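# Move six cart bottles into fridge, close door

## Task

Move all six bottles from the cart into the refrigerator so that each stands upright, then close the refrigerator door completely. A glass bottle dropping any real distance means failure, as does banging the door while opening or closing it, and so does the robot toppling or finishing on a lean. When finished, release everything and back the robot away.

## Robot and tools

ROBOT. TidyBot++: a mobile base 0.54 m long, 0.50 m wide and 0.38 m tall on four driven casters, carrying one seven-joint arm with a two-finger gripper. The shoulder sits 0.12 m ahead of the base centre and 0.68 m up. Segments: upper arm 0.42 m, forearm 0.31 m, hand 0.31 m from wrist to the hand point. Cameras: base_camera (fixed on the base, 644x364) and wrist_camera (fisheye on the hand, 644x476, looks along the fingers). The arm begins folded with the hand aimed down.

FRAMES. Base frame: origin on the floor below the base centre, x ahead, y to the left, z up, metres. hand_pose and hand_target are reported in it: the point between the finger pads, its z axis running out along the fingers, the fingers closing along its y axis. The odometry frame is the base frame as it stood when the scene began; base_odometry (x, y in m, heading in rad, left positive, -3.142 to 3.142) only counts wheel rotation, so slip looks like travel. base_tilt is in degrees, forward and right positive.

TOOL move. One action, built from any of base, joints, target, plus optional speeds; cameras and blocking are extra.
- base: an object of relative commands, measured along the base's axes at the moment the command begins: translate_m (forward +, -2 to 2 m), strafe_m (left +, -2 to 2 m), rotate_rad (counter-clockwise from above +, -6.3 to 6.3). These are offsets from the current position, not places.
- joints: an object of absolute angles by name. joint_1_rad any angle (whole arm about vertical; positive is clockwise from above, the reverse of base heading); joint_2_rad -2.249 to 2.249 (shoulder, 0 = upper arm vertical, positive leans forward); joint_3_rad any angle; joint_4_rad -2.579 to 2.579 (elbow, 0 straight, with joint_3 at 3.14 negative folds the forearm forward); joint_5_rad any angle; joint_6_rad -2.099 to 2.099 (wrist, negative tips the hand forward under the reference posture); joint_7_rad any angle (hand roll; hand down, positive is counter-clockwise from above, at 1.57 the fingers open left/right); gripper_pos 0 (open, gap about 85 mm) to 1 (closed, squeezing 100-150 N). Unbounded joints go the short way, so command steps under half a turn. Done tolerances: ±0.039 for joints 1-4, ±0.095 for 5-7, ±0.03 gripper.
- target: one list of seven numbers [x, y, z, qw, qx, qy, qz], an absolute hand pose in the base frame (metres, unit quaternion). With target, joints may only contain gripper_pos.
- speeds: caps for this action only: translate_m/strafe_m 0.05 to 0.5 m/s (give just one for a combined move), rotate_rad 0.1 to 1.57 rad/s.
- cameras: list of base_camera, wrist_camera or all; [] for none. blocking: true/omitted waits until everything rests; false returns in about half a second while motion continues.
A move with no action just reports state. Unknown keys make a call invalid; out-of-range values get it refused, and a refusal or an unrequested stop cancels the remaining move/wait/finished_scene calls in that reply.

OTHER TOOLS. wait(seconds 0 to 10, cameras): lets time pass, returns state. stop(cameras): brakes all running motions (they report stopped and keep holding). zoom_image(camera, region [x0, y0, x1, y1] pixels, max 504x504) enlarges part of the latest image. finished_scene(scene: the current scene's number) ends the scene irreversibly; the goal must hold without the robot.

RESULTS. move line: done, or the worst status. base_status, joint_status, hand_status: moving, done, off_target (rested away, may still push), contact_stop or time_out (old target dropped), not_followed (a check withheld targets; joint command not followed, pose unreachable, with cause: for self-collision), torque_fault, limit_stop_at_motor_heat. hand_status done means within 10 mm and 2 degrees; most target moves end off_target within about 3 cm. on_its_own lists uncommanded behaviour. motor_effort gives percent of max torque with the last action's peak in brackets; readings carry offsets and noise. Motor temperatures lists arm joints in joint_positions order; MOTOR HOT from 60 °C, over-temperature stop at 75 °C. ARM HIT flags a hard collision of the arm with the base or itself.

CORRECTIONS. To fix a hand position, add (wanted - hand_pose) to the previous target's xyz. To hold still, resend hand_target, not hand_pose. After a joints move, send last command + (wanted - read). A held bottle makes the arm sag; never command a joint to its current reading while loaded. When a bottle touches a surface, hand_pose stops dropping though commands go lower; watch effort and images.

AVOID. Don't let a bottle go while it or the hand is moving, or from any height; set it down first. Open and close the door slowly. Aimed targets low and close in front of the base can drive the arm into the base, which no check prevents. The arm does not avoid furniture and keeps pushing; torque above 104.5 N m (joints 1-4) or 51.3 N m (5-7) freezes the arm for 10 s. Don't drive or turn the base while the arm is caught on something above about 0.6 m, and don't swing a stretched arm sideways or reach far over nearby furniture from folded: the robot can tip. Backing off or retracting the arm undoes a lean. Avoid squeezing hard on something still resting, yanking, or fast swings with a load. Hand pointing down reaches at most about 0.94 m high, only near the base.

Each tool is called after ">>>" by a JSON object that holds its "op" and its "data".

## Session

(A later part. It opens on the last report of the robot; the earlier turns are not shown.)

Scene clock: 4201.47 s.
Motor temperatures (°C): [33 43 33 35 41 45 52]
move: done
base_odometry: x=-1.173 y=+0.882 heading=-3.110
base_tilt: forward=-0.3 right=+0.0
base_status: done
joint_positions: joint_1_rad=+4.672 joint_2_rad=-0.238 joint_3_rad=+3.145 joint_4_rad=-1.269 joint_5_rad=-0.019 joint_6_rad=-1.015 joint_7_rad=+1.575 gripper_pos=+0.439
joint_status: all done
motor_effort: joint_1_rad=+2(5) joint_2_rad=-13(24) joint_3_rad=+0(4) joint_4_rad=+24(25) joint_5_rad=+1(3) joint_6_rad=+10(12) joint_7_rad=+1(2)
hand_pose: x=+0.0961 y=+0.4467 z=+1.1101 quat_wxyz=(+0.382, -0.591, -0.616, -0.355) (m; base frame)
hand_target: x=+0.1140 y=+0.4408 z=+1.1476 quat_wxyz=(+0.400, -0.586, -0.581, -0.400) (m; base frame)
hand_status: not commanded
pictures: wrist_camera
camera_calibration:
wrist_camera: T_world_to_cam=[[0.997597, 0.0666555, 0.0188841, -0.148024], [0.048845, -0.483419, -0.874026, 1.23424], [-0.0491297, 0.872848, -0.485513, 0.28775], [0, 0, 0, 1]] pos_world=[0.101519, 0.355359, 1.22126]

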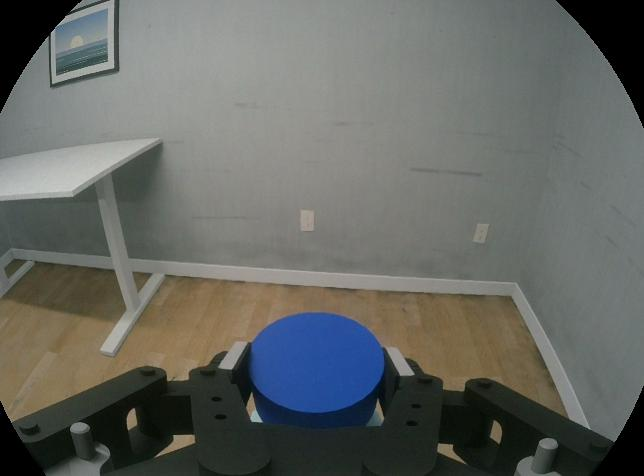

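>>> {"op": "move", "data": {"joints": {"joint_1_rad": -0.175, "joint_2_rad": -0.29, "joint_4_rad": -1.24, "joint_5_rad": 0.04, "joint_6_rad": -0.99, "joint_7_rad": 1.53}, "cameras": ["wrist_camera"]}}

Scene clock: 4228.47 s.
Motor temperatures (°C): [33 42 33 35 41 45 52]
move: off_target
base_odometry: x=-1.173 y=+0.882 heading=-3.110
base_tilt: forward=-0.3 right=+0.1
base_status: not commanded
joint_positions: joint_1_rad=+6.092 joint_2_rad=-0.247 joint_3_rad=+3.144 joint_4_rad=-1.270 joint_5_rad=-0.013 joint_6_rad=-1.013 joint_7_rad=+1.573 gripper_pos=+0.439
joint_status: joint_2_rad off_target (ended at -0.247, target -0.290); the others done
motor_effort: joint_1_rad=+2(4) joint_2_rad=-13(15) joint_3_rad=+0(2) joint_4_rad=+25(26) joint_5_rad=+1(2) joint_6_rad=+10(12) joint_7_rad=+1(2)
hand_pose: x=+0.5537 y=+0.0878 z=+1.1143 quat_wxyz=(+0.056, -0.847, -0.081, -0.522) (m; base frame)
hand_target: x=+0.5395 y=+0.0660 z=+1.1557 quat_wxyz=(+0.041, -0.823, -0.056, -0.564) (m; base frame)
hand_status: not commanded
pictures: wrist_camera
camera_calibration:
wrist_camera: T_world_to_cam=[[0.212303, -0.976924, 0.0233841, -0.0592746], [-0.461579, -0.121344, -0.878761, 1.29821], [0.86132, 0.17577, -0.476689, 0.172751], [0, 0, 0, 1]] pos_world=[0.463017, 0.0692586, 1.22455]

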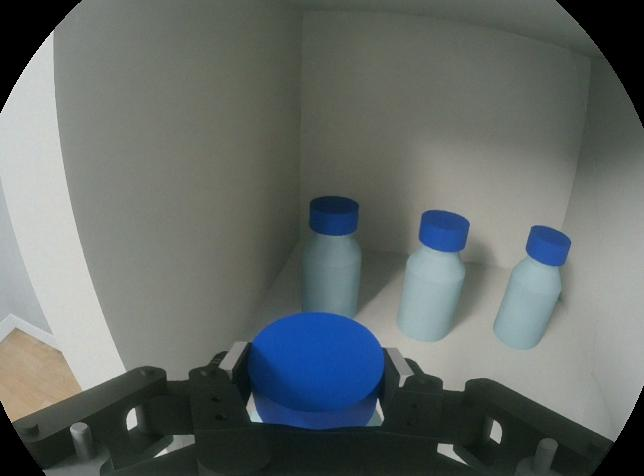

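>>> {"op": "move", "data": {"joints": {"joint_1_rad": -0.175, "joint_2_rad": 0.141, "joint_4_rad": -0.885, "joint_5_rad": 0.04, "joint_6_rad": -0.93, "joint_7_rad": 1.53}, "cameras": ["wrist_camera"]}}

Scene clock: 4241.00 s.
Motor temperatures (°C): [33 41 33 35 41 45 52]
move: off_target
base_odometry: x=-1.173 y=+0.882 heading=-3.110
base_tilt: forward=-0.3 right=-0.1
base_status: not commanded
joint_positions: joint_1_rad=+6.092 joint_2_rad=+0.177 joint_3_rad=+3.144 joint_4_rad=-0.931 joint_5_rad=-0.013 joint_6_rad=-0.991 joint_7_rad=+1.573 gripper_pos=+0.439
joint_status: joint_4_rad off_target (ended at -0.931, target -0.885); the others done
motor_effort: joint_1_rad=+2(3) joint_2_rad=-29(33) joint_3_rad=+0(1) joint_4_rad=+25(26) joint_5_rad=+0(1) joint_6_rad=+10(12) joint_7_rad=+1(2)
hand_pose: x=+0.7314 y=+0.1222 z=+1.0796 quat_wxyz=(+0.053, -0.863, -0.082, -0.495) (m; base frame)
hand_target: x=+0.7273 y=+0.0997 z=+1.1445 quat_wxyz=(+0.041, -0.827, -0.057, -0.557) (m; base frame)
hand_status: not commanded
pictures: wrist_camera
camera_calibration:
wrist_camera: T_world_to_cam=[[0.213394, -0.976706, 0.0225668, -0.0625219], [-0.515092, -0.132106, -0.846893, 1.35994], [0.830147, 0.169098, -0.531284, 0.0797015], [0, 0, 0, 1]] pos_world=[0.647672, 0.105114, 1.19548]

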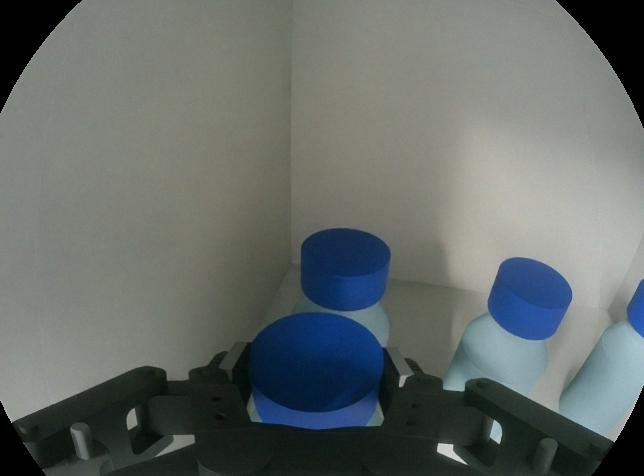

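>>> {"op": "move", "data": {"joints": {"joint_2_rad": 0.094, "joint_4_rad": -1.007, "joint_6_rad": -0.845}, "cameras": ["wrist_camera"]}}

Scene clock: 4267.07 s.
Motor temperatures (°C): [33 41 33 35 41 45 52]
move: off_target
base_odometry: x=-1.173 y=+0.882 heading=-3.110
base_tilt: forward=-0.3 right=-0.1
base_status: not commanded
joint_positions: joint_1_rad=+6.092 joint_2_rad=+0.145 joint_3_rad=+3.144 joint_4_rad=-1.018 joint_5_rad=-0.013 joint_6_rad=-0.909 joint_7_rad=+1.573 gripper_pos=+0.439
joint_status: joint_2_rad off_target (ended at +0.145, target +0.094); the others done
motor_effort: joint_1_rad=+2(2) joint_2_rad=-29(30) joint_3_rad=+0(1) joint_4_rad=+25(26) joint_5_rad=+1(1) joint_6_rad=+10(11) joint_7_rad=+1(1)
hand_pose: x=+0.7294 y=+0.1215 z=+1.0729 quat_wxyz=(+0.054, -0.857, -0.081, -0.506) (m; base frame)
hand_target: x=+0.7203 y=+0.0991 z=+1.1291 quat_wxyz=(+0.041, -0.824, -0.059, -0.562) (m; base frame)
hand_status: not commanded
pictures: wrist_camera
camera_calibration:
wrist_camera: T_world_to_cam=[[0.211716, -0.977069, 0.0226481, -0.0614528], [-0.493864, -0.126952, -0.860221, 1.35137], [0.843371, 0.170937, -0.509417, 0.0445386], [0, 0, 0, 1]] pos_world=[0.642841, 0.103903, 1.18656]

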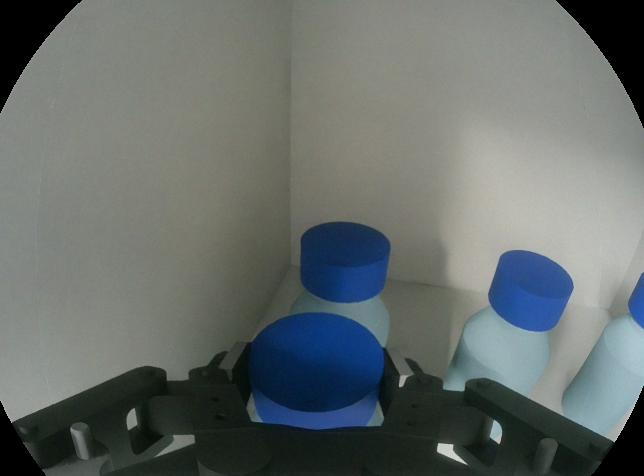

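>>> {"op": "move", "data": {"joints": {"joint_2_rad": 0.088, "joint_4_rad": -1.025, "joint_6_rad": -0.827}, "cameras": []}}

>>> {"op": "move", "data": {"joints": {"joint_2_rad": 0.082, "joint_4_rad": -1.043, "joint_6_rad": -0.809}, "cameras": []}}

Scene clock: 4284.53 s.
Motor temperatures (°C): [33 41 33 35 41 45 52]
move: off_target
base_odometry: x=-1.173 y=+0.882 heading=-3.110
base_tilt: forward=-0.2 right=+0.1
base_status: not commanded
joint_positions: joint_1_rad=+6.092 joint_2_rad=+0.139 joint_3_rad=+3.144 joint_4_rad=-1.037 joint_5_rad=-0.013 joint_6_rad=-0.886 joint_7_rad=+1.572 gripper_pos=+0.439
joint_status: joint_2_rad off_target (ended at +0.139, target +0.088); the others done
motor_effort: joint_1_rad=+2(2) joint_2_rad=-28(29) joint_3_rad=-1(1) joint_4_rad=+25(26) joint_5_rad=+1(1) joint_6_rad=+11(11) joint_7_rad=+1(1)
hand_pose: x=+0.7301 y=+0.1216 z=+1.0723 quat_wxyz=(+0.054, -0.854, -0.081, -0.511) (m; base frame)
hand_target: x=+0.7201 y=+0.0993 z=+1.1277 quat_wxyz=(+0.042, -0.823, -0.059, -0.564) (m; base frame)
hand_status: not commanded
pictures: none
No camera images: "cameras" was empty.

Scene clock: 4285.10 s.
Motor temperatures (°C): [33 41 33 35 41 45 52]
move: off_target
base_odometry: x=-1.173 y=+0.882 heading=-3.110
base_tilt: forward=-0.2 right=+0.1
base_status: not commanded
joint_positions: joint_1_rad=+6.092 joint_2_rad=+0.132 joint_3_rad=+3.144 joint_4_rad=-1.055 joint_5_rad=-0.013 joint_6_rad=-0.867 joint_7_rad=+1.572 gripper_pos=+0.439
joint_status: joint_2_rad off_target (ended at +0.132, target +0.082); the others done
motor_effort: joint_1_rad=+2(2) joint_2_rad=-28(29) joint_3_rad=+0(1) joint_4_rad=+25(27) joint_5_rad=+1(1) joint_6_rad=+10(11) joint_7_rad=+1(1)
hand_pose: x=+0.7296 y=+0.1214 z=+1.0723 quat_wxyz=(+0.055, -0.852, -0.081, -0.515) (m; base frame)
hand_target: x=+0.7199 y=+0.0994 z=+1.1262 quat_wxyz=(+0.042, -0.821, -0.059, -0.566) (m; base frame)
hand_status: not commanded
pictures: none
No camera images: "cameras" was empty.

>>> {"op": "move", "data": {"joints": {"joint_2_rad": 0.082, "joint_4_rad": -1.068, "joint_6_rad": -0.800}, "cameras": ["wrist_camera"]}}

Scene clock: 4294.17 s.
Motor temperatures (°C): [33 41 33 35 41 45 52]
move: off_target
base_odometry: x=-1.173 y=+0.882 heading=-3.110
base_tilt: forward=-0.2 right=+0.0
base_status: not commanded
joint_positions: joint_1_rad=+6.092 joint_2_rad=+0.124 joint_3_rad=+3.144 joint_4_rad=-1.072 joint_5_rad=-0.013 joint_6_rad=-0.850 joint_7_rad=+1.572 gripper_pos=+0.439
joint_status: joint_2_rad off_target (ended at +0.124, target +0.082); the others done
motor_effort: joint_1_rad=+2(2) joint_2_rad=-27(28) joint_3_rad=-1(1) joint_4_rad=+25(25) joint_5_rad=+1(1) joint_6_rad=+10(10) joint_7_rad=+1(1)
hand_pose: x=+0.7285 y=+0.1211 z=+1.0723 quat_wxyz=(+0.055, -0.850, -0.080, -0.518) (m; base frame)
hand_target: x=+0.7214 y=+0.0997 z=+1.1145 quat_wxyz=(+0.041, -0.825, -0.060, -0.560) (m; base frame)
hand_status: not commanded
pictures: wrist_camera
camera_calibration:
wrist_camera: T_world_to_cam=[[0.210264, -0.977383, 0.0226316, -0.0604754], [-0.470784, -0.121514, -0.87384, 1.34745], [0.856826, 0.173083, -0.485686, 0.0095895], [0, 0, 0, 1]] pos_world=[0.638859, 0.102967, 1.18348]

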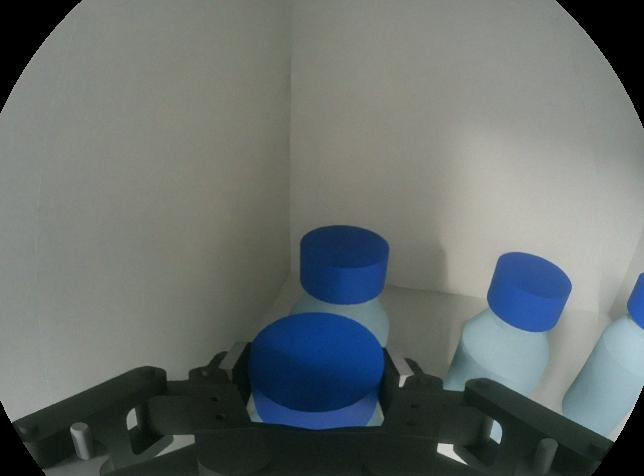

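>>> {"op": "move", "data": {"joints": {"joint_2_rad": 0.082, "joint_4_rad": -1.087, "joint_6_rad": -0.800}, "cameras": []}}

Scene clock: 4308.97 s.
Motor temperatures (°C): [33 41 33 35 41 45 52]
move: done
base_odometry: x=-1.173 y=+0.882 heading=-3.110
base_tilt: forward=-0.2 right=+0.0
base_status: not commanded
joint_positions: joint_1_rad=+6.092 joint_2_rad=+0.118 joint_3_rad=+3.144 joint_4_rad=-1.082 joint_5_rad=-0.013 joint_6_rad=-0.841 joint_7_rad=+1.572 gripper_pos=+0.439
joint_status: all done
motor_effort: joint_1_rad=+2(2) joint_2_rad=-25(27) joint_3_rad=+0(1) joint_4_rad=+23(24) joint_5_rad=+0(1) joint_6_rad=+7(9) joint_7_rad=+1(1)
hand_pose: x=+0.7274 y=+0.1209 z=+1.0722 quat_wxyz=(+0.055, -0.849, -0.080, -0.520) (m; base frame)
hand_target: x=+0.7215 y=+0.0998 z=+1.1035 quat_wxyz=(+0.041, -0.831, -0.060, -0.552) (m; base frame)
hand_status: not commanded
pictures: none
No camera images: "cameras" was empty.

>>> {"op": "move", "data": {"joints": {"joint_2_rad": 0.086, "joint_4_rad": -1.107, "joint_6_rad": -0.815}, "cameras": ["wrist_camera"]}}

Scene clock: 4316.33 s.
Motor temperatures (°C): [33 41 33 35 41 45 52]
move: done
base_odometry: x=-1.173 y=+0.882 heading=-3.110
base_tilt: forward=-0.2 right=+0.0
base_status: not commanded
joint_positions: joint_1_rad=+6.092 joint_2_rad=+0.113 joint_3_rad=+3.144 joint_4_rad=-1.089 joint_5_rad=-0.013 joint_6_rad=-0.839 joint_7_rad=+1.572 gripper_pos=+0.439
joint_status: all done
motor_effort: joint_1_rad=+1(2) joint_2_rad=-24(26) joint_3_rad=-1(1) joint_4_rad=+20(22) joint_5_rad=+1(1) joint_6_rad=+6(9) joint_7_rad=+1(1)
hand_pose: x=+0.7254 y=+0.1205 z=+1.0719 quat_wxyz=(+0.055, -0.849, -0.080, -0.520) (m; base frame)
hand_target: x=+0.7211 y=+0.0996 z=+1.0853 quat_wxyz=(+0.039, -0.841, -0.061, -0.536) (m; base frame)
hand_status: not commanded
pictures: wrist_camera
camera_calibration:
wrist_camera: T_world_to_cam=[[0.209827, -0.977485, 0.022269, -0.0597377], [-0.467345, -0.120274, -0.875856, 1.34516], [0.858814, 0.173371, -0.482059, 0.00676717], [0, 0, 0, 1]] pos_world=[0.635375, 0.102222, 1.18276]

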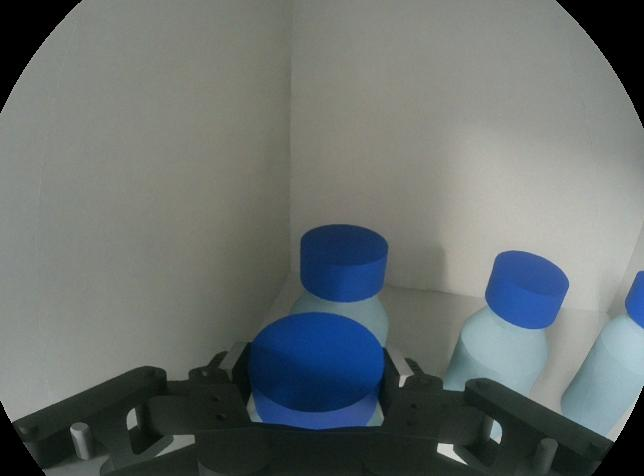

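>>> {"op": "move", "data": {"joints": {"gripper_pos": 0.36}, "cameras": ["wrist_camera"]}}

>>> {"op": "zoom_image", "data": {"camera": "wrist_camera", "region": [150, 200, 470, 476]}}

Scene clock: 4322.07 s.
Motor temperatures (°C): [33 41 33 35 41 45 52]
move: done
base_odometry: x=-1.173 y=+0.882 heading=-3.110
base_tilt: forward=-0.2 right=-0.1
base_status: not commanded
joint_positions: joint_1_rad=+6.094 joint_2_rad=+0.113 joint_3_rad=+3.144 joint_4_rad=-1.095 joint_5_rad=-0.012 joint_6_rad=-0.839 joint_7_rad=+1.572 gripper_pos=+0.360
joint_status: all done
motor_effort: joint_1_rad=+2(2) joint_2_rad=-24(24) joint_3_rad=+0(1) joint_4_rad=+22(23) joint_5_rad=+1(1) joint_6_rad=+7(8) joint_7_rad=+1(1)
hand_pose: x=+0.7255 y=+0.1189 z=+1.0686 quat_wxyz=(+0.054, -0.850, -0.079, -0.518) (m; base frame)
hand_target: x=+0.7211 y=+0.0996 z=+1.0853 quat_wxyz=(+0.039, -0.841, -0.061, -0.536) (m; base frame)
hand_status: not commanded
pictures: wrist_camera
camera_calibration:
wrist_camera: T_world_to_cam=[[0.207533, -0.977963, 0.0227651, -0.060004], [-0.472489, -0.120589, -0.873048, 1.3429], [0.856554, 0.17043, -0.487103, 0.0127738], [0, 0, 0, 1]] pos_world=[0.636016, 0.10108, 1.18]

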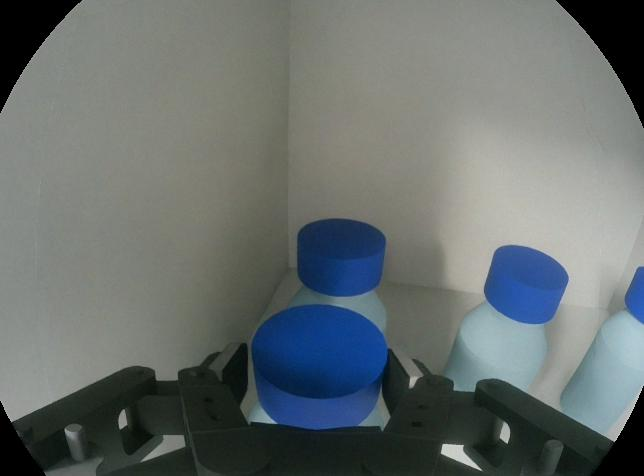

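Scaled by 1.575.

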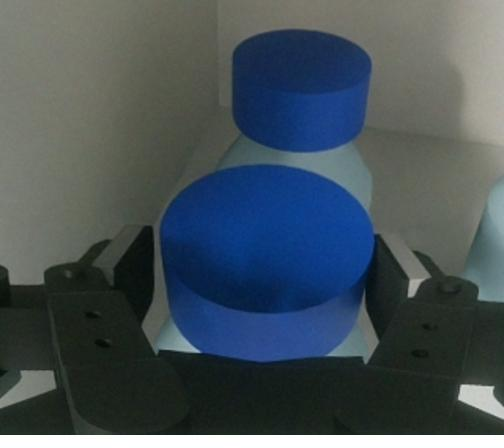

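>>> {"op": "move", "data": {"joints": {"gripper_pos": 0.2, "joint_2_rad": 0.071}, "cameras": ["wrist_camera"]}}

>>> {"op": "move", "data": {"joints": {"joint_2_rad": -0.23, "joint_4_rad": -1.28, "joint_6_rad": -0.98}, "cameras": ["wrist_camera"]}}

Scene clock: 4356.07 s.
Motor temperatures (°C): [33 40 33 35 41 45 52]
move: done
base_odometry: x=-1.173 y=+0.882 heading=-3.110
base_tilt: forward=-0.2 right=+0.0
base_status: not commanded
joint_positions: joint_1_rad=+6.094 joint_2_rad=+0.096 joint_3_rad=+3.144 joint_4_rad=-1.097 joint_5_rad=-0.012 joint_6_rad=-0.839 joint_7_rad=+1.572 gripper_pos=+0.200
joint_status: all done
motor_effort: joint_1_rad=+2(2) joint_2_rad=-23(25) joint_3_rad=+0(1) joint_4_rad=+21(22) joint_5_rad=+0(1) joint_6_rad=+8(8) joint_7_rad=+1(1)
hand_pose: x=+0.7189 y=+0.1177 z=+1.0781 quat_wxyz=(+0.055, -0.846, -0.079, -0.524) (m; base frame)
hand_target: x=+0.7151 y=+0.0985 z=+1.0944 quat_wxyz=(+0.039, -0.837, -0.061, -0.542) (m; base frame)
hand_status: not commanded
pictures: wrist_camera
camera_calibration:
wrist_camera: T_world_to_cam=[[0.207188, -0.978029, 0.023062, -0.0601498], [-0.459305, -0.11806, -0.880398, 1.34604], [0.863778, 0.171815, -0.473675, 0.00348861], [0, 0, 0, 1]] pos_world=[0.62769, 0.0994851, 1.18809]

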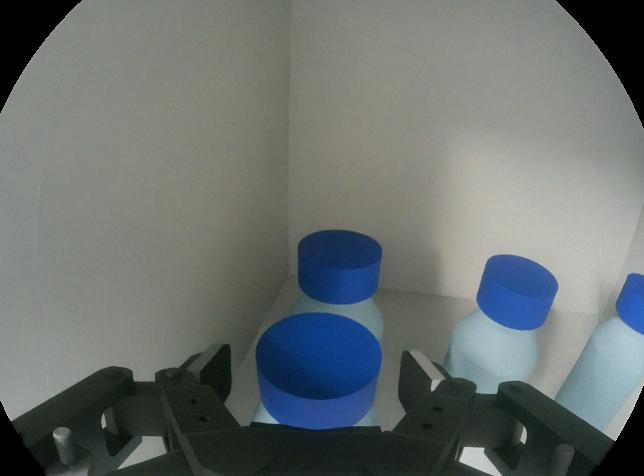

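Scene clock: 4357.70 s.
Motor temperatures (°C): [33 40 33 35 41 45 52]
move: done
base_odometry: x=-1.173 y=+0.882 heading=-3.110
base_tilt: forward=-0.2 right=+0.1
base_status: not commanded
joint_positions: joint_1_rad=+6.094 joint_2_rad=-0.227 joint_3_rad=+3.144 joint_4_rad=-1.268 joint_5_rad=-0.012 joint_6_rad=-0.940 joint_7_rad=+1.572 gripper_pos=+0.200
joint_status: all done
motor_effort: joint_1_rad=+2(3) joint_2_rad=-11(25) joint_3_rad=+0(1) joint_4_rad=+21(23) joint_5_rad=+1(1) joint_6_rad=+7(8) joint_7_rad=+1(1)
hand_pose: x=+0.5721 y=+0.0899 z=+1.1269 quat_wxyz=(+0.057, -0.832, -0.078, -0.546) (m; base frame)
hand_target: x=+0.5692 y=+0.0713 z=+1.1101 quat_wxyz=(+0.037, -0.847, -0.058, -0.527) (m; base frame)
hand_status: not commanded
pictures: wrist_camera
camera_calibration:
wrist_camera: T_world_to_cam=[[0.207106, -0.978026, 0.0239372, -0.0590123], [-0.413999, -0.109784, -0.903633, 1.31779], [0.886404, 0.177237, -0.427639, 0.0928387], [0, 0, 0, 1]] pos_world=[0.475494, 0.0705032, 1.23192]

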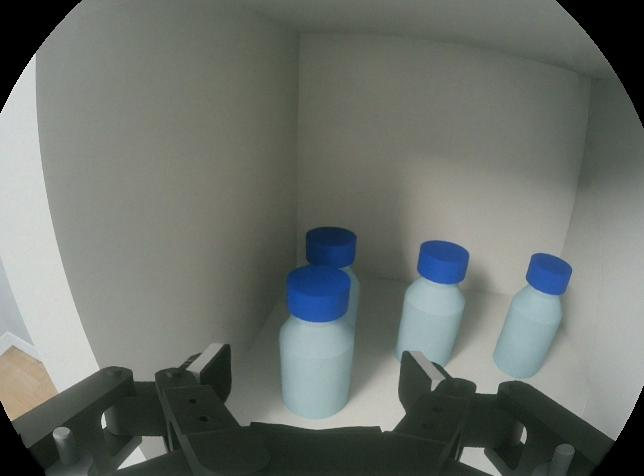

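>>> {"op": "move", "data": {"base": {"translate_m": -0.28}, "speeds": {"translate_m": 0.25}, "joints": {"joint_1_rad": -2.9, "joint_2_rad": -0.2, "joint_4_rad": -1.3, "joint_5_rad": 0.04, "joint_6_rad": -0.85, "joint_7_rad": 1.54, "gripper_pos": 0.28}, "cameras": ["wrist_camera"]}}

Scene clock: 4366.90 s.
Motor temperatures (°C): [33 40 33 35 41 45 52]
move: done
base_odometry: x=-0.893 y=+0.891 heading=-3.110
base_tilt: forward=-0.3 right=+0.0
base_status: done
joint_positions: joint_1_rad=+3.400 joint_2_rad=-0.218 joint_3_rad=+3.143 joint_4_rad=-1.287 joint_5_rad=-0.010 joint_6_rad=-0.892 joint_7_rad=+1.572 gripper_pos=+0.280
joint_status: all done
motor_effort: joint_1_rad=+2(4) joint_2_rad=-11(14) joint_3_rad=+0(2) joint_4_rad=+21(22) joint_5_rad=+1(2) joint_6_rad=+8(9) joint_7_rad=+1(2)
hand_pose: x=-0.3387 y=+0.1180 z=+1.1253 quat_wxyz=(+0.552, -0.108, -0.824, -0.067) (m; base frame)
hand_target: x=-0.3509 y=+0.1231 z=+1.1217 quat_wxyz=(+0.556, -0.109, -0.820, -0.078) (m; base frame)
hand_status: not commanded
pictures: wrist_camera
camera_calibration:
wrist_camera: T_world_to_cam=[[0.23775, 0.970986, 0.0257247, -0.0644421], [0.404365, -0.0748609, -0.911529, 1.22429], [-0.883156, 0.227118, -0.41043, 0.26992], [0, 0, 0, 1]] pos_world=[-0.241358, 0.0929203, 1.22842]

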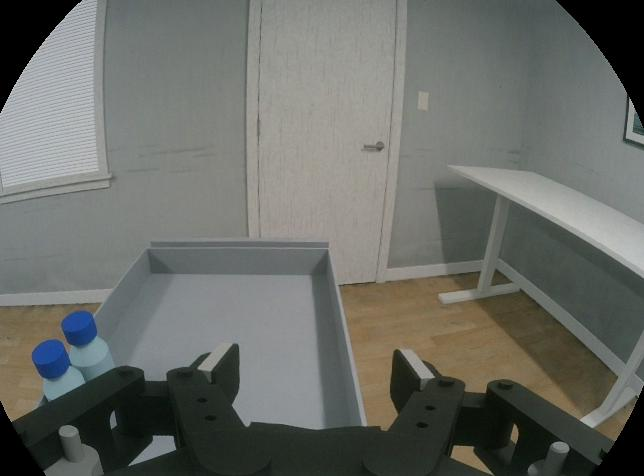

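>>> {"op": "move", "data": {"joints": {"joint_1_rad": -3.381, "joint_2_rad": 0.142, "joint_4_rad": -1.308, "joint_5_rad": 0.04, "joint_6_rad": -0.58, "joint_7_rad": 1.54}, "cameras": ["wrist_camera"]}}

>>> {"op": "zoom_image", "data": {"camera": "wrist_camera", "region": [150, 200, 470, 476]}}

Scene clock: 4388.60 s.
Motor temperatures (°C): [33 39 33 35 41 45 52]
move: done
base_odometry: x=-0.893 y=+0.891 heading=-3.110
base_tilt: forward=-0.3 right=-0.1
base_status: not commanded
joint_positions: joint_1_rad=+2.915 joint_2_rad=+0.146 joint_3_rad=+3.142 joint_4_rad=-1.303 joint_5_rad=-0.010 joint_6_rad=-0.624 joint_7_rad=+1.572 gripper_pos=+0.280
joint_status: all done
motor_effort: joint_1_rad=+2(4) joint_2_rad=-26(29) joint_3_rad=+0(2) joint_4_rad=+22(24) joint_5_rad=+1(1) joint_6_rad=+8(9) joint_7_rad=+1(2)
hand_pose: x=-0.5098 y=-0.1484 z=+0.9870 quat_wxyz=(+0.506, +0.096, -0.855, +0.062) (m; base frame)
hand_target: x=-0.5142 y=-0.1499 z=+0.9984 quat_wxyz=(+0.525, +0.097, -0.844, +0.054) (m; base frame)
hand_status: not commanded
pictures: wrist_camera
camera_calibration:
wrist_camera: T_world_to_cam=[[-0.244305, 0.969426, 0.0230011, -0.00483203], [0.488409, 0.143506, -0.860734, 1.1726], [-0.837718, -0.199048, -0.508535, 0.179276], [0, 0, 0, 1]] pos_world=[-0.423707, -0.127907, 1.10058]

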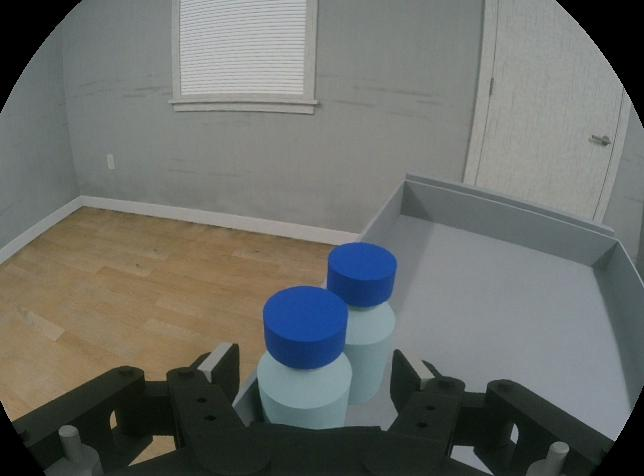

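Scaled by 1.575.

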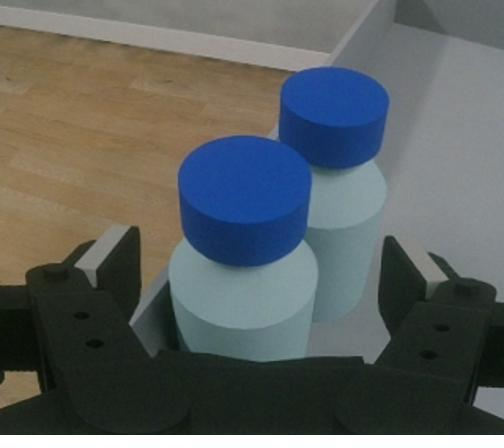

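>>> {"op": "move", "data": {"joints": {"joint_1_rad": -3.387, "joint_2_rad": 0.268, "joint_4_rad": -1.215, "joint_5_rad": 0.04, "joint_6_rad": -0.516, "joint_7_rad": 1.54}, "cameras": ["wrist_camera"]}}

>>> {"op": "zoom_image", "data": {"camera": "wrist_camera", "region": [150, 200, 470, 476]}}

Scene clock: 4424.27 s.
Motor temperatures (°C): [33 39 33 35 41 45 52]
move: done
base_odometry: x=-0.893 y=+0.891 heading=-3.110
base_tilt: forward=-0.3 right=+0.0
base_status: not commanded
joint_positions: joint_1_rad=+2.914 joint_2_rad=+0.272 joint_3_rad=+3.142 joint_4_rad=-1.235 joint_5_rad=-0.010 joint_6_rad=-0.556 joint_7_rad=+1.572 gripper_pos=+0.280
joint_status: all done
motor_effort: joint_1_rad=+2(3) joint_2_rad=-30(33) joint_3_rad=-1(2) joint_4_rad=+22(25) joint_5_rad=+1(1) joint_6_rad=+7(8) joint_7_rad=+1(2)
hand_pose: x=-0.5634 y=-0.1608 z=+0.9601 quat_wxyz=(+0.510, +0.095, -0.853, +0.062) (m; base frame)
hand_target: x=-0.5685 y=-0.1682 z=+0.9859 quat_wxyz=(+0.538, +0.100, -0.835, +0.057) (m; base frame)
hand_status: not commanded
pictures: wrist_camera
camera_calibration:
wrist_camera: T_world_to_cam=[[-0.243691, 0.969577, 0.023135, -0.00506564], [0.480954, 0.141527, -0.865248, 1.17722], [-0.842198, -0.199726, -0.500811, 0.108153], [0, 0, 0, 1]] pos_world=[-0.476336, -0.140096, 1.07287]

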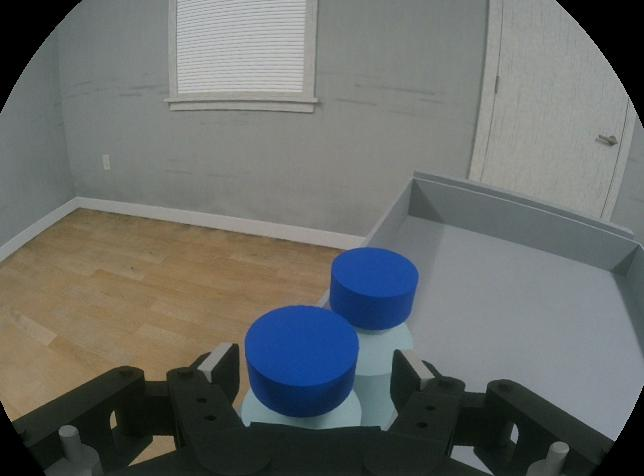

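Scaled by 1.575.

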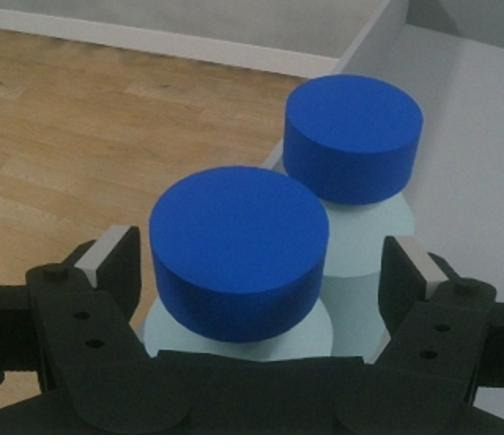

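>>> {"op": "move", "data": {"joints": {"joint_1_rad": -3.397, "joint_2_rad": 0.331, "joint_4_rad": -1.164, "joint_5_rad": 0.04, "joint_6_rad": -0.507, "joint_7_rad": 1.54}, "cameras": ["wrist_camera"]}}

>>> {"op": "zoom_image", "data": {"camera": "wrist_camera", "region": [150, 200, 470, 476]}}

Scene clock: 4455.30 s.
Motor temperatures (°C): [33 39 33 35 41 45 52]
move: done
base_odometry: x=-0.893 y=+0.891 heading=-3.110
base_tilt: forward=-0.3 right=+0.0
base_status: not commanded
joint_positions: joint_1_rad=+2.904 joint_2_rad=+0.328 joint_3_rad=+3.142 joint_4_rad=-1.183 joint_5_rad=-0.010 joint_6_rad=-0.545 joint_7_rad=+1.572 gripper_pos=+0.280
joint_status: all done
motor_effort: joint_1_rad=+2(3) joint_2_rad=-32(34) joint_3_rad=+0(1) joint_4_rad=+23(23) joint_5_rad=+0(2) joint_6_rad=+7(8) joint_7_rad=+1(2)
hand_pose: x=-0.5845 y=-0.1737 z=+0.9537 quat_wxyz=(+0.512, +0.100, -0.851, +0.066) (m; base frame)
hand_target: x=-0.5912 y=-0.1816 z=+0.9735 quat_wxyz=(+0.536, +0.104, -0.835, +0.060) (m; base frame)
hand_status: not commanded
pictures: wrist_camera
camera_calibration:
wrist_camera: T_world_to_cam=[[-0.253943, 0.966939, 0.0232625, -0.0041105], [0.473926, 0.145359, -0.868484, 1.18329], [-0.843153, -0.209521, -0.495171, 0.0769379], [0, 0, 0, 1]] pos_world=[-0.496964, -0.151907, 1.06586]

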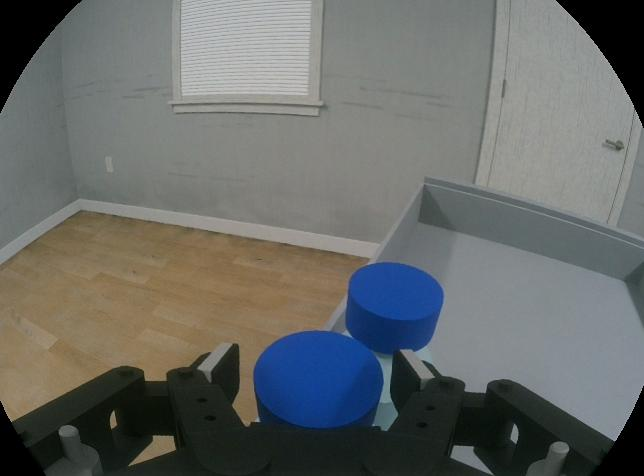

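Scaled by 1.575.

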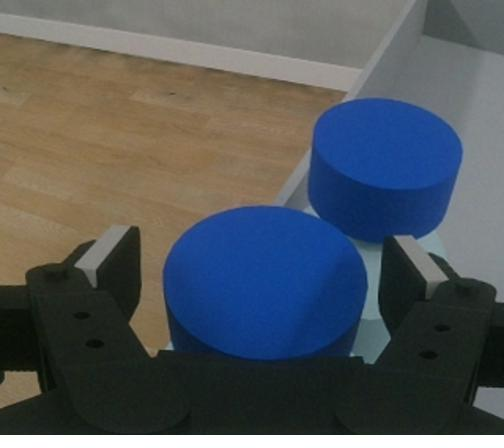

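>>> {"op": "move", "data": {"joints": {"joint_2_rad": 0.344}, "cameras": []}}

>>> {"op": "move", "data": {"joints": {"gripper_pos": 0.55}, "cameras": ["wrist_camera"]}}

>>> {"op": "zoom_image", "data": {"camera": "wrist_camera", "region": [150, 200, 470, 476]}}

Scene clock: 4470.33 s.
Motor temperatures (°C): [33 39 33 35 41 45 52]
move: done
base_odometry: x=-0.893 y=+0.891 heading=-3.110
base_tilt: forward=-0.2 right=+0.0
base_status: not commanded
joint_positions: joint_1_rad=+2.904 joint_2_rad=+0.337 joint_3_rad=+3.142 joint_4_rad=-1.183 joint_5_rad=-0.010 joint_6_rad=-0.545 joint_7_rad=+1.572 gripper_pos=+0.280
joint_status: all done
motor_effort: joint_1_rad=+2(2) joint_2_rad=-32(33) joint_3_rad=+0(1) joint_4_rad=+22(23) joint_5_rad=+1(1) joint_6_rad=+7(8) joint_7_rad=+1(1)
hand_pose: x=-0.5868 y=-0.1742 z=+0.9472 quat_wxyz=(+0.508, +0.100, -0.853, +0.065) (m; base frame)
hand_target: x=-0.5948 y=-0.1825 z=+0.9640 quat_wxyz=(+0.531, +0.105, -0.839, +0.059) (m; base frame)
hand_status: not commanded
pictures: none
No camera images: "cameras" was empty.

Scene clock: 4471.00 s.
Motor temperatures (°C): [33 39 33 35 41 45 52]
move: off_target
base_odometry: x=-0.893 y=+0.891 heading=-3.110
base_tilt: forward=-0.3 right=+0.0
base_status: not commanded
joint_positions: joint_1_rad=+2.903 joint_2_rad=+0.337 joint_3_rad=+3.143 joint_4_rad=-1.182 joint_5_rad=-0.009 joint_6_rad=-0.544 joint_7_rad=+1.572 gripper_pos=+0.443
joint_status: gripper_pos off_target (ended at +0.443, target +0.550)
motor_effort: joint_1_rad=+1(3) joint_2_rad=-31(33) joint_3_rad=+0(4) joint_4_rad=+23(25) joint_5_rad=+1(2) joint_6_rad=+7(9) joint_7_rad=+1(2)
hand_pose: x=-0.5874 y=-0.1740 z=+0.9480 quat_wxyz=(+0.509, +0.100, -0.852, +0.064) (m; base frame)
hand_target: x=-0.5948 y=-0.1825 z=+0.9640 quat_wxyz=(+0.531, +0.105, -0.839, +0.059) (m; base frame)
hand_status: not commanded
pictures: wrist_camera
camera_calibration:
wrist_camera: T_world_to_cam=[[-0.253748, 0.966947, 0.0250218, -0.00592404], [0.479355, 0.148178, -0.865022, 1.18018], [-0.840137, -0.207503, -0.50111, 0.0794434], [0, 0, 0, 1]] pos_world=[-0.500487, -0.152664, 1.06084]

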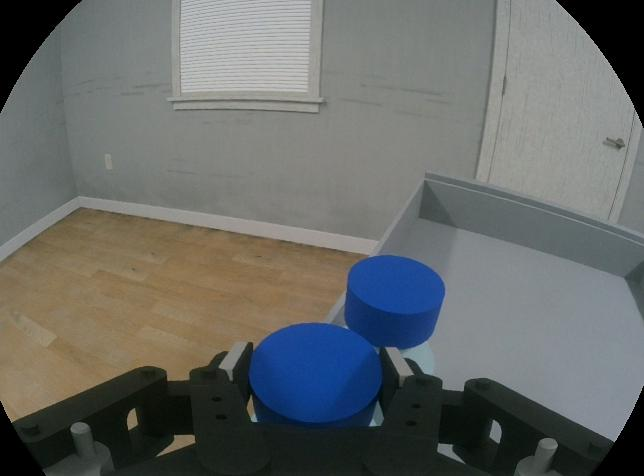

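Scaled by 1.575.

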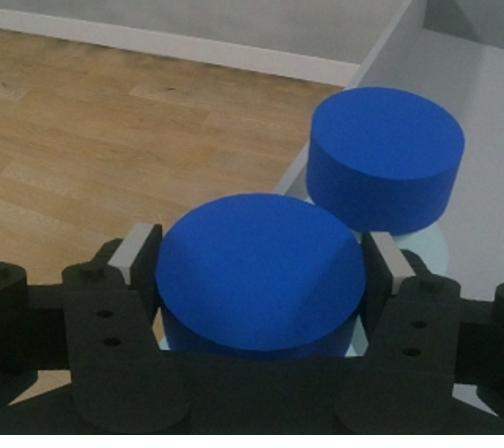

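>>> {"op": "move", "data": {"joints": {"joint_2_rad": 0.214, "joint_6_rad": -0.607}, "cameras": []}}

>>> {"op": "move", "data": {"joints": {"joint_2_rad": 0.084, "joint_6_rad": -0.707}, "cameras": ["wrist_camera"]}}

Scene clock: 4482.43 s.
Motor temperatures (°C): [33 39 33 35 41 45 52]
move: off_target
base_odometry: x=-0.893 y=+0.891 heading=-3.110
base_tilt: forward=-0.3 right=+0.1
base_status: not commanded
joint_positions: joint_1_rad=+2.901 joint_2_rad=+0.257 joint_3_rad=+3.143 joint_4_rad=-1.186 joint_5_rad=-0.009 joint_6_rad=-0.598 joint_7_rad=+1.572 gripper_pos=+0.443
joint_status: joint_2_rad off_target (ended at +0.257, target +0.214); the others done
motor_effort: joint_1_rad=+2(2) joint_2_rad=-34(40) joint_3_rad=+0(2) joint_4_rad=+27(28) joint_5_rad=+0(1) joint_6_rad=+10(11) joint_7_rad=+1(1)
hand_pose: x=-0.5567 y=-0.1679 z=+0.9874 quat_wxyz=(+0.518, +0.100, -0.847, +0.066) (m; base frame)
hand_target: x=-0.5429 y=-0.1679 z=+1.0280 quat_wxyz=(+0.543, +0.102, -0.831, +0.060) (m; base frame)
hand_status: not commanded
pictures: none
No camera images: "cameras" was empty.

Scene clock: 4483.77 s.
Motor temperatures (°C): [33 39 33 35 41 45 52]
move: done
base_odometry: x=-0.893 y=+0.891 heading=-3.110
base_tilt: forward=-0.3 right=+0.0
base_status: not commanded
joint_positions: joint_1_rad=+2.901 joint_2_rad=+0.113 joint_3_rad=+3.143 joint_4_rad=-1.186 joint_5_rad=-0.009 joint_6_rad=-0.690 joint_7_rad=+1.572 gripper_pos=+0.443
joint_status: all done
motor_effort: joint_1_rad=+2(2) joint_2_rad=-28(37) joint_3_rad=+1(1) joint_4_rad=+27(28) joint_5_rad=+1(2) joint_6_rad=+11(11) joint_7_rad=+1(1)
hand_pose: x=-0.4970 y=-0.1534 z=+1.0578 quat_wxyz=(+0.541, +0.099, -0.833, +0.069) (m; base frame)
hand_target: x=-0.4843 y=-0.1515 z=+1.0843 quat_wxyz=(+0.556, +0.099, -0.823, +0.061) (m; base frame)
hand_status: not commanded
pictures: wrist_camera
camera_calibration:
wrist_camera: T_world_to_cam=[[-0.254633, 0.966679, 0.0263388, -0.00753094], [0.415128, 0.133867, -0.89986, 1.23153], [-0.873402, -0.2182, -0.435382, 0.126926], [0, 0, 0, 1]] pos_world=[-0.402301, -0.129886, 1.16366]

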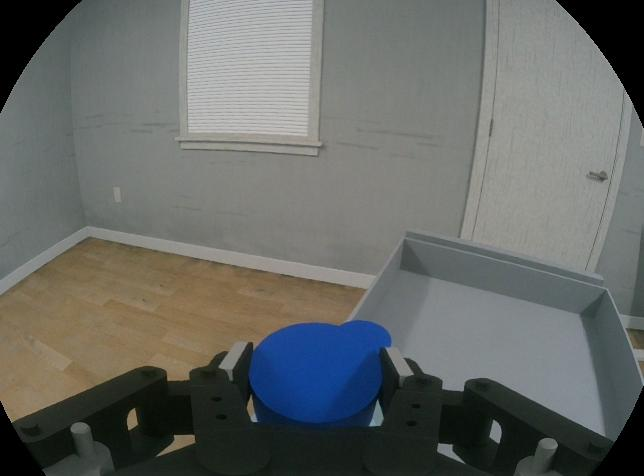

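>>> {"op": "move", "data": {"base": {"translate_m": 0.14}, "speeds": {"translate_m": 0.15}, "joints": {"joint_1_rad": -1.7, "joint_2_rad": -0.27, "joint_4_rad": -1.26, "joint_5_rad": 0.03, "joint_6_rad": -0.95, "joint_7_rad": 1.54}, "cameras": []}}

>>> {"op": "move", "data": {"base": {"translate_m": 0.14}, "speeds": {"translate_m": 0.15}, "joints": {"joint_1_rad": 0.033, "joint_2_rad": -0.29, "joint_4_rad": -1.24, "joint_5_rad": 0.03, "joint_6_rad": -0.95, "joint_7_rad": 1.54}, "cameras": ["wrist_camera"]}}

Scene clock: 4496.03 s.
Motor temperatures (°C): [33 39 33 35 41 45 52]
move: off_target
base_odometry: x=-1.033 y=+0.887 heading=-3.110
base_tilt: forward=-0.3 right=+0.0
base_status: done
joint_positions: joint_1_rad=+4.567 joint_2_rad=-0.231 joint_3_rad=+3.143 joint_4_rad=-1.268 joint_5_rad=-0.009 joint_6_rad=-0.931 joint_7_rad=+1.572 gripper_pos=+0.443
joint_status: joint_2_rad off_target (ended at -0.231, target -0.270); the others done
motor_effort: joint_1_rad=+2(5) joint_2_rad=-13(32) joint_3_rad=+0(2) joint_4_rad=+24(27) joint_5_rad=+0(2) joint_6_rad=+11(12) joint_7_rad=+1(2)
hand_pose: x=+0.0494 y=+0.4562 z=+1.1310 quat_wxyz=(+0.422, -0.545, -0.630, -0.359) (m; base frame)
hand_target: x=+0.0675 y=+0.4379 z=+1.1476 quat_wxyz=(+0.421, -0.553, -0.612, -0.378) (m; base frame)
hand_status: not commanded
pictures: none
No camera images: "cameras" was empty.

Scene clock: 4498.93 s.
Motor temperatures (°C): [33 39 33 35 41 45 52]
move: off_target
base_odometry: x=-1.173 y=+0.882 heading=-3.110
base_tilt: forward=-0.2 right=+0.0
base_status: done
joint_positions: joint_1_rad=+6.300 joint_2_rad=-0.248 joint_3_rad=+3.138 joint_4_rad=-1.268 joint_5_rad=-0.009 joint_6_rad=-0.937 joint_7_rad=+1.571 gripper_pos=+0.443
joint_status: joint_2_rad off_target (ended at -0.248, target -0.290); the others done
motor_effort: joint_1_rad=+2(5) joint_2_rad=-13(16) joint_3_rad=+0(4) joint_4_rad=+24(26) joint_5_rad=+1(3) joint_6_rad=+11(12) joint_7_rad=+1(2)
hand_pose: x=+0.5717 y=-0.0021 z=+1.1370 quat_wxyz=(+0.000, -0.830, +0.005, -0.558) (m; base frame)
hand_target: x=+0.5485 y=-0.0195 z=+1.1673 quat_wxyz=(-0.015, -0.813, +0.025, -0.582) (m; base frame)
hand_status: not commanded
pictures: wrist_camera
camera_calibration:
wrist_camera: T_world_to_cam=[[0.00588735, -0.999601, 0.0276367, -0.0383181], [-0.40648, -0.0276431, -0.913242, 1.32344], [0.913641, -0.00585719, -0.40648, 0.0737566], [0, 0, 0, 1]] pos_world=[0.470789, -0.00128692, 1.23966]

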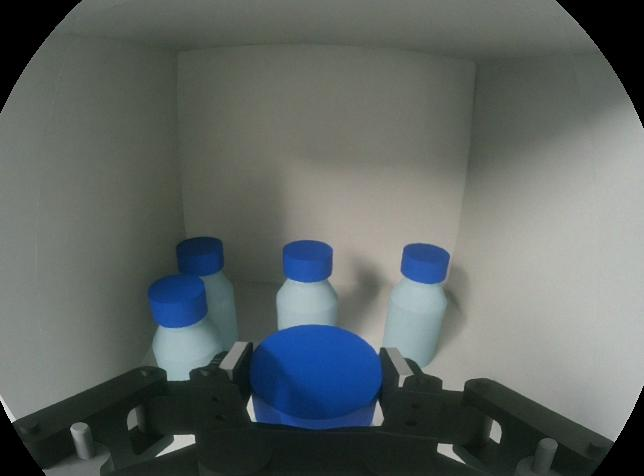

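>>> {"op": "move", "data": {"joints": {"joint_1_rad": 0.033, "joint_2_rad": 0.073, "joint_4_rad": -0.977, "joint_5_rad": 0.03, "joint_6_rad": -0.95, "joint_7_rad": 1.54}, "cameras": ["wrist_camera"]}}

Scene clock: 4513.07 s.
Motor temperatures (°C): [33 39 33 35 41 45 52]
move: off_target
base_odometry: x=-1.173 y=+0.882 heading=-3.110
base_tilt: forward=-0.2 right=+0.0
base_status: not commanded
joint_positions: joint_1_rad=+6.300 joint_2_rad=+0.107 joint_3_rad=+3.138 joint_4_rad=-1.021 joint_5_rad=-0.009 joint_6_rad=-0.938 joint_7_rad=+1.571 gripper_pos=+0.443
joint_status: joint_4_rad off_target (ended at -1.021, target -0.977); the others done
motor_effort: joint_1_rad=+2(3) joint_2_rad=-27(31) joint_3_rad=-1(1) joint_4_rad=+25(26) joint_5_rad=+1(3) joint_6_rad=+9(12) joint_7_rad=+1(2)
hand_pose: x=+0.7220 y=-0.0046 z=+1.0872 quat_wxyz=(+0.001, -0.859, +0.006, -0.513) (m; base frame)
hand_target: x=+0.7049 y=-0.0247 z=+1.1284 quat_wxyz=(-0.015, -0.841, +0.025, -0.540) (m; base frame)
hand_status: not commanded
pictures: wrist_camera
camera_calibration:
wrist_camera: T_world_to_cam=[[0.00876109, -0.999668, 0.024235, -0.0386693], [-0.502847, -0.025353, -0.864003, 1.35503], [0.864331, -0.00461688, -0.502903, 0.0566623], [0, 0, 0, 1]] pos_world=[0.632736, -0.0040408, 1.20018]

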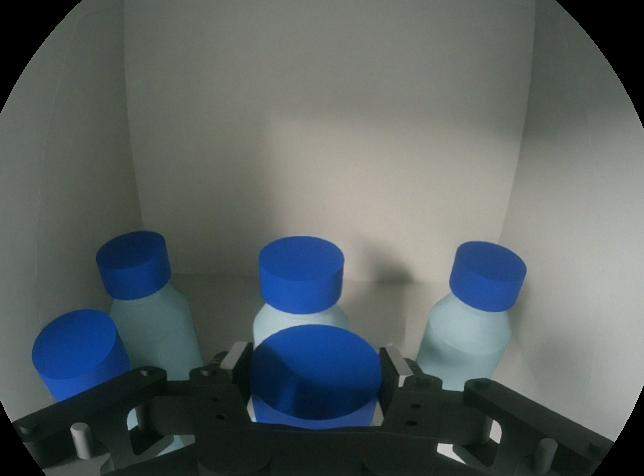

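>>> {"op": "move", "data": {"joints": {"joint_2_rad": 0.073, "joint_4_rad": -1.032, "joint_6_rad": -0.858}, "cameras": []}}

>>> {"op": "move", "data": {"joints": {"joint_2_rad": 0.073, "joint_4_rad": -1.048, "joint_6_rad": -0.845}, "cameras": []}}

Scene clock: 4524.20 s.
Motor temperatures (°C): [33 39 33 35 41 45 52]
move: done
base_odometry: x=-1.173 y=+0.882 heading=-3.110
base_tilt: forward=-0.2 right=+0.0
base_status: not commanded
joint_positions: joint_1_rad=+6.300 joint_2_rad=+0.107 joint_3_rad=+3.138 joint_4_rad=-1.050 joint_5_rad=-0.009 joint_6_rad=-0.896 joint_7_rad=+1.571 gripper_pos=+0.443
joint_status: all done
motor_effort: joint_1_rad=+2(2) joint_2_rad=-27(28) joint_3_rad=+0(1) joint_4_rad=+25(26) joint_5_rad=+0(1) joint_6_rad=+10(12) joint_7_rad=+1(1)
hand_pose: x=+0.7275 y=-0.0047 z=+1.0823 quat_wxyz=(+0.001, -0.855, +0.006, -0.518) (m; base frame)
hand_target: x=+0.7177 y=-0.0246 z=+1.1237 quat_wxyz=(-0.015, -0.831, +0.024, -0.556) (m; base frame)
hand_status: not commanded
pictures: none
No camera images: "cameras" was empty.

Scene clock: 4524.73 s.
Motor temperatures (°C): [33 39 33 35 41 45 52]
move: done
base_odometry: x=-1.173 y=+0.882 heading=-3.110
base_tilt: forward=-0.2 right=+0.1
base_status: not commanded
joint_positions: joint_1_rad=+6.300 joint_2_rad=+0.107 joint_3_rad=+3.138 joint_4_rad=-1.059 joint_5_rad=-0.009 joint_6_rad=-0.891 joint_7_rad=+1.571 gripper_pos=+0.443
joint_status: all done
motor_effort: joint_1_rad=+2(2) joint_2_rad=-26(27) joint_3_rad=+0(1) joint_4_rad=+24(25) joint_5_rad=+1(1) joint_6_rad=+11(11) joint_7_rad=+1(1)
hand_pose: x=+0.7280 y=-0.0047 z=+1.0785 quat_wxyz=(+0.001, -0.857, +0.006, -0.516) (m; base frame)
hand_target: x=+0.7196 y=-0.0246 z=+1.1183 quat_wxyz=(-0.015, -0.832, +0.024, -0.554) (m; base frame)
hand_status: not commanded
pictures: none
No camera images: "cameras" was empty.

>>> {"op": "move", "data": {"joints": {"joint_2_rad": 0.073, "joint_4_rad": -1.062, "joint_6_rad": -0.843}, "cameras": []}}

>>> {"op": "move", "data": {"joints": {"joint_2_rad": 0.073, "joint_4_rad": -1.076, "joint_6_rad": -0.838}, "cameras": []}}

Scene clock: 4531.43 s.
Motor temperatures (°C): [33 39 33 35 41 45 52]
move: done
base_odometry: x=-1.173 y=+0.882 heading=-3.110
base_tilt: forward=-0.3 right=+0.0
base_status: not commanded
joint_positions: joint_1_rad=+6.300 joint_2_rad=+0.105 joint_3_rad=+3.138 joint_4_rad=-1.064 joint_5_rad=-0.009 joint_6_rad=-0.887 joint_7_rad=+1.571 gripper_pos=+0.443
joint_status: all done
motor_effort: joint_1_rad=+2(2) joint_2_rad=-25(27) joint_3_rad=+0(1) joint_4_rad=+23(24) joint_5_rad=+1(1) joint_6_rad=+9(10) joint_7_rad=+1(1)
hand_pose: x=+0.7276 y=-0.0047 z=+1.0783 quat_wxyz=(+0.001, -0.856, +0.006, -0.517) (m; base frame)
hand_target: x=+0.7200 y=-0.0246 z=+1.1109 quat_wxyz=(-0.015, -0.835, +0.024, -0.549) (m; base frame)
hand_status: not commanded
pictures: none
No camera images: "cameras" was empty.

Scene clock: 4531.97 s.
Motor temperatures (°C): [33 39 33 35 41 45 52]
move: done
base_odometry: x=-1.173 y=+0.882 heading=-3.110
base_tilt: forward=-0.2 right=+0.0
base_status: not commanded
joint_positions: joint_1_rad=+6.300 joint_2_rad=+0.101 joint_3_rad=+3.138 joint_4_rad=-1.071 joint_5_rad=-0.009 joint_6_rad=-0.880 joint_7_rad=+1.571 gripper_pos=+0.443
joint_status: all done
motor_effort: joint_1_rad=+2(3) joint_2_rad=-24(25) joint_3_rad=+0(1) joint_4_rad=+23(23) joint_5_rad=+0(2) joint_6_rad=+8(9) joint_7_rad=+1(1)
hand_pose: x=+0.7272 y=-0.0047 z=+1.0781 quat_wxyz=(+0.001, -0.855, +0.006, -0.518) (m; base frame)
hand_target: x=+0.7207 y=-0.0245 z=+1.1044 quat_wxyz=(-0.015, -0.838, +0.024, -0.546) (m; base frame)
hand_status: not commanded
pictures: none
No camera images: "cameras" was empty.

>>> {"op": "move", "data": {"joints": {"joint_2_rad": 0.075, "joint_4_rad": -1.100, "joint_6_rad": -0.840}, "cameras": ["wrist_camera"]}}

Scene clock: 4536.47 s.
Motor temperatures (°C): [33 39 33 35 41 45 52]
move: done
base_odometry: x=-1.173 y=+0.882 heading=-3.110
base_tilt: forward=-0.2 right=+0.1
base_status: not commanded
joint_positions: joint_1_rad=+6.300 joint_2_rad=+0.094 joint_3_rad=+3.138 joint_4_rad=-1.084 joint_5_rad=-0.009 joint_6_rad=-0.872 joint_7_rad=+1.571 gripper_pos=+0.443
joint_status: all done
motor_effort: joint_1_rad=+3(3) joint_2_rad=-22(23) joint_3_rad=+0(1) joint_4_rad=+21(22) joint_5_rad=+0(1) joint_6_rad=+6(8) joint_7_rad=+1(1)
hand_pose: x=+0.7252 y=-0.0047 z=+1.0774 quat_wxyz=(+0.001, -0.855, +0.006, -0.519) (m; base frame)
hand_target: x=+0.7211 y=-0.0246 z=+1.0889 quat_wxyz=(-0.015, -0.845, +0.024, -0.534) (m; base frame)
hand_status: not commanded
pictures: wrist_camera
camera_calibration:
wrist_camera: T_world_to_cam=[[0.00785882, -0.999672, 0.0243705, -0.0380831], [-0.489637, -0.0250967, -0.871565, 1.34674], [0.871891, -0.00508323, -0.489673, 0.0292052], [0, 0, 0, 1]] pos_world=[0.63425, -0.00412336, 1.189]

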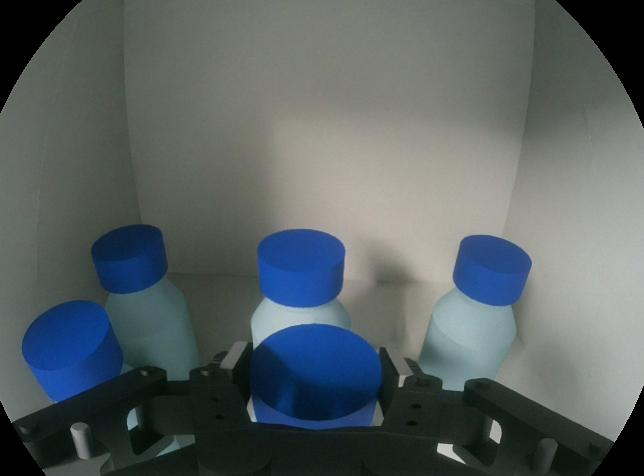

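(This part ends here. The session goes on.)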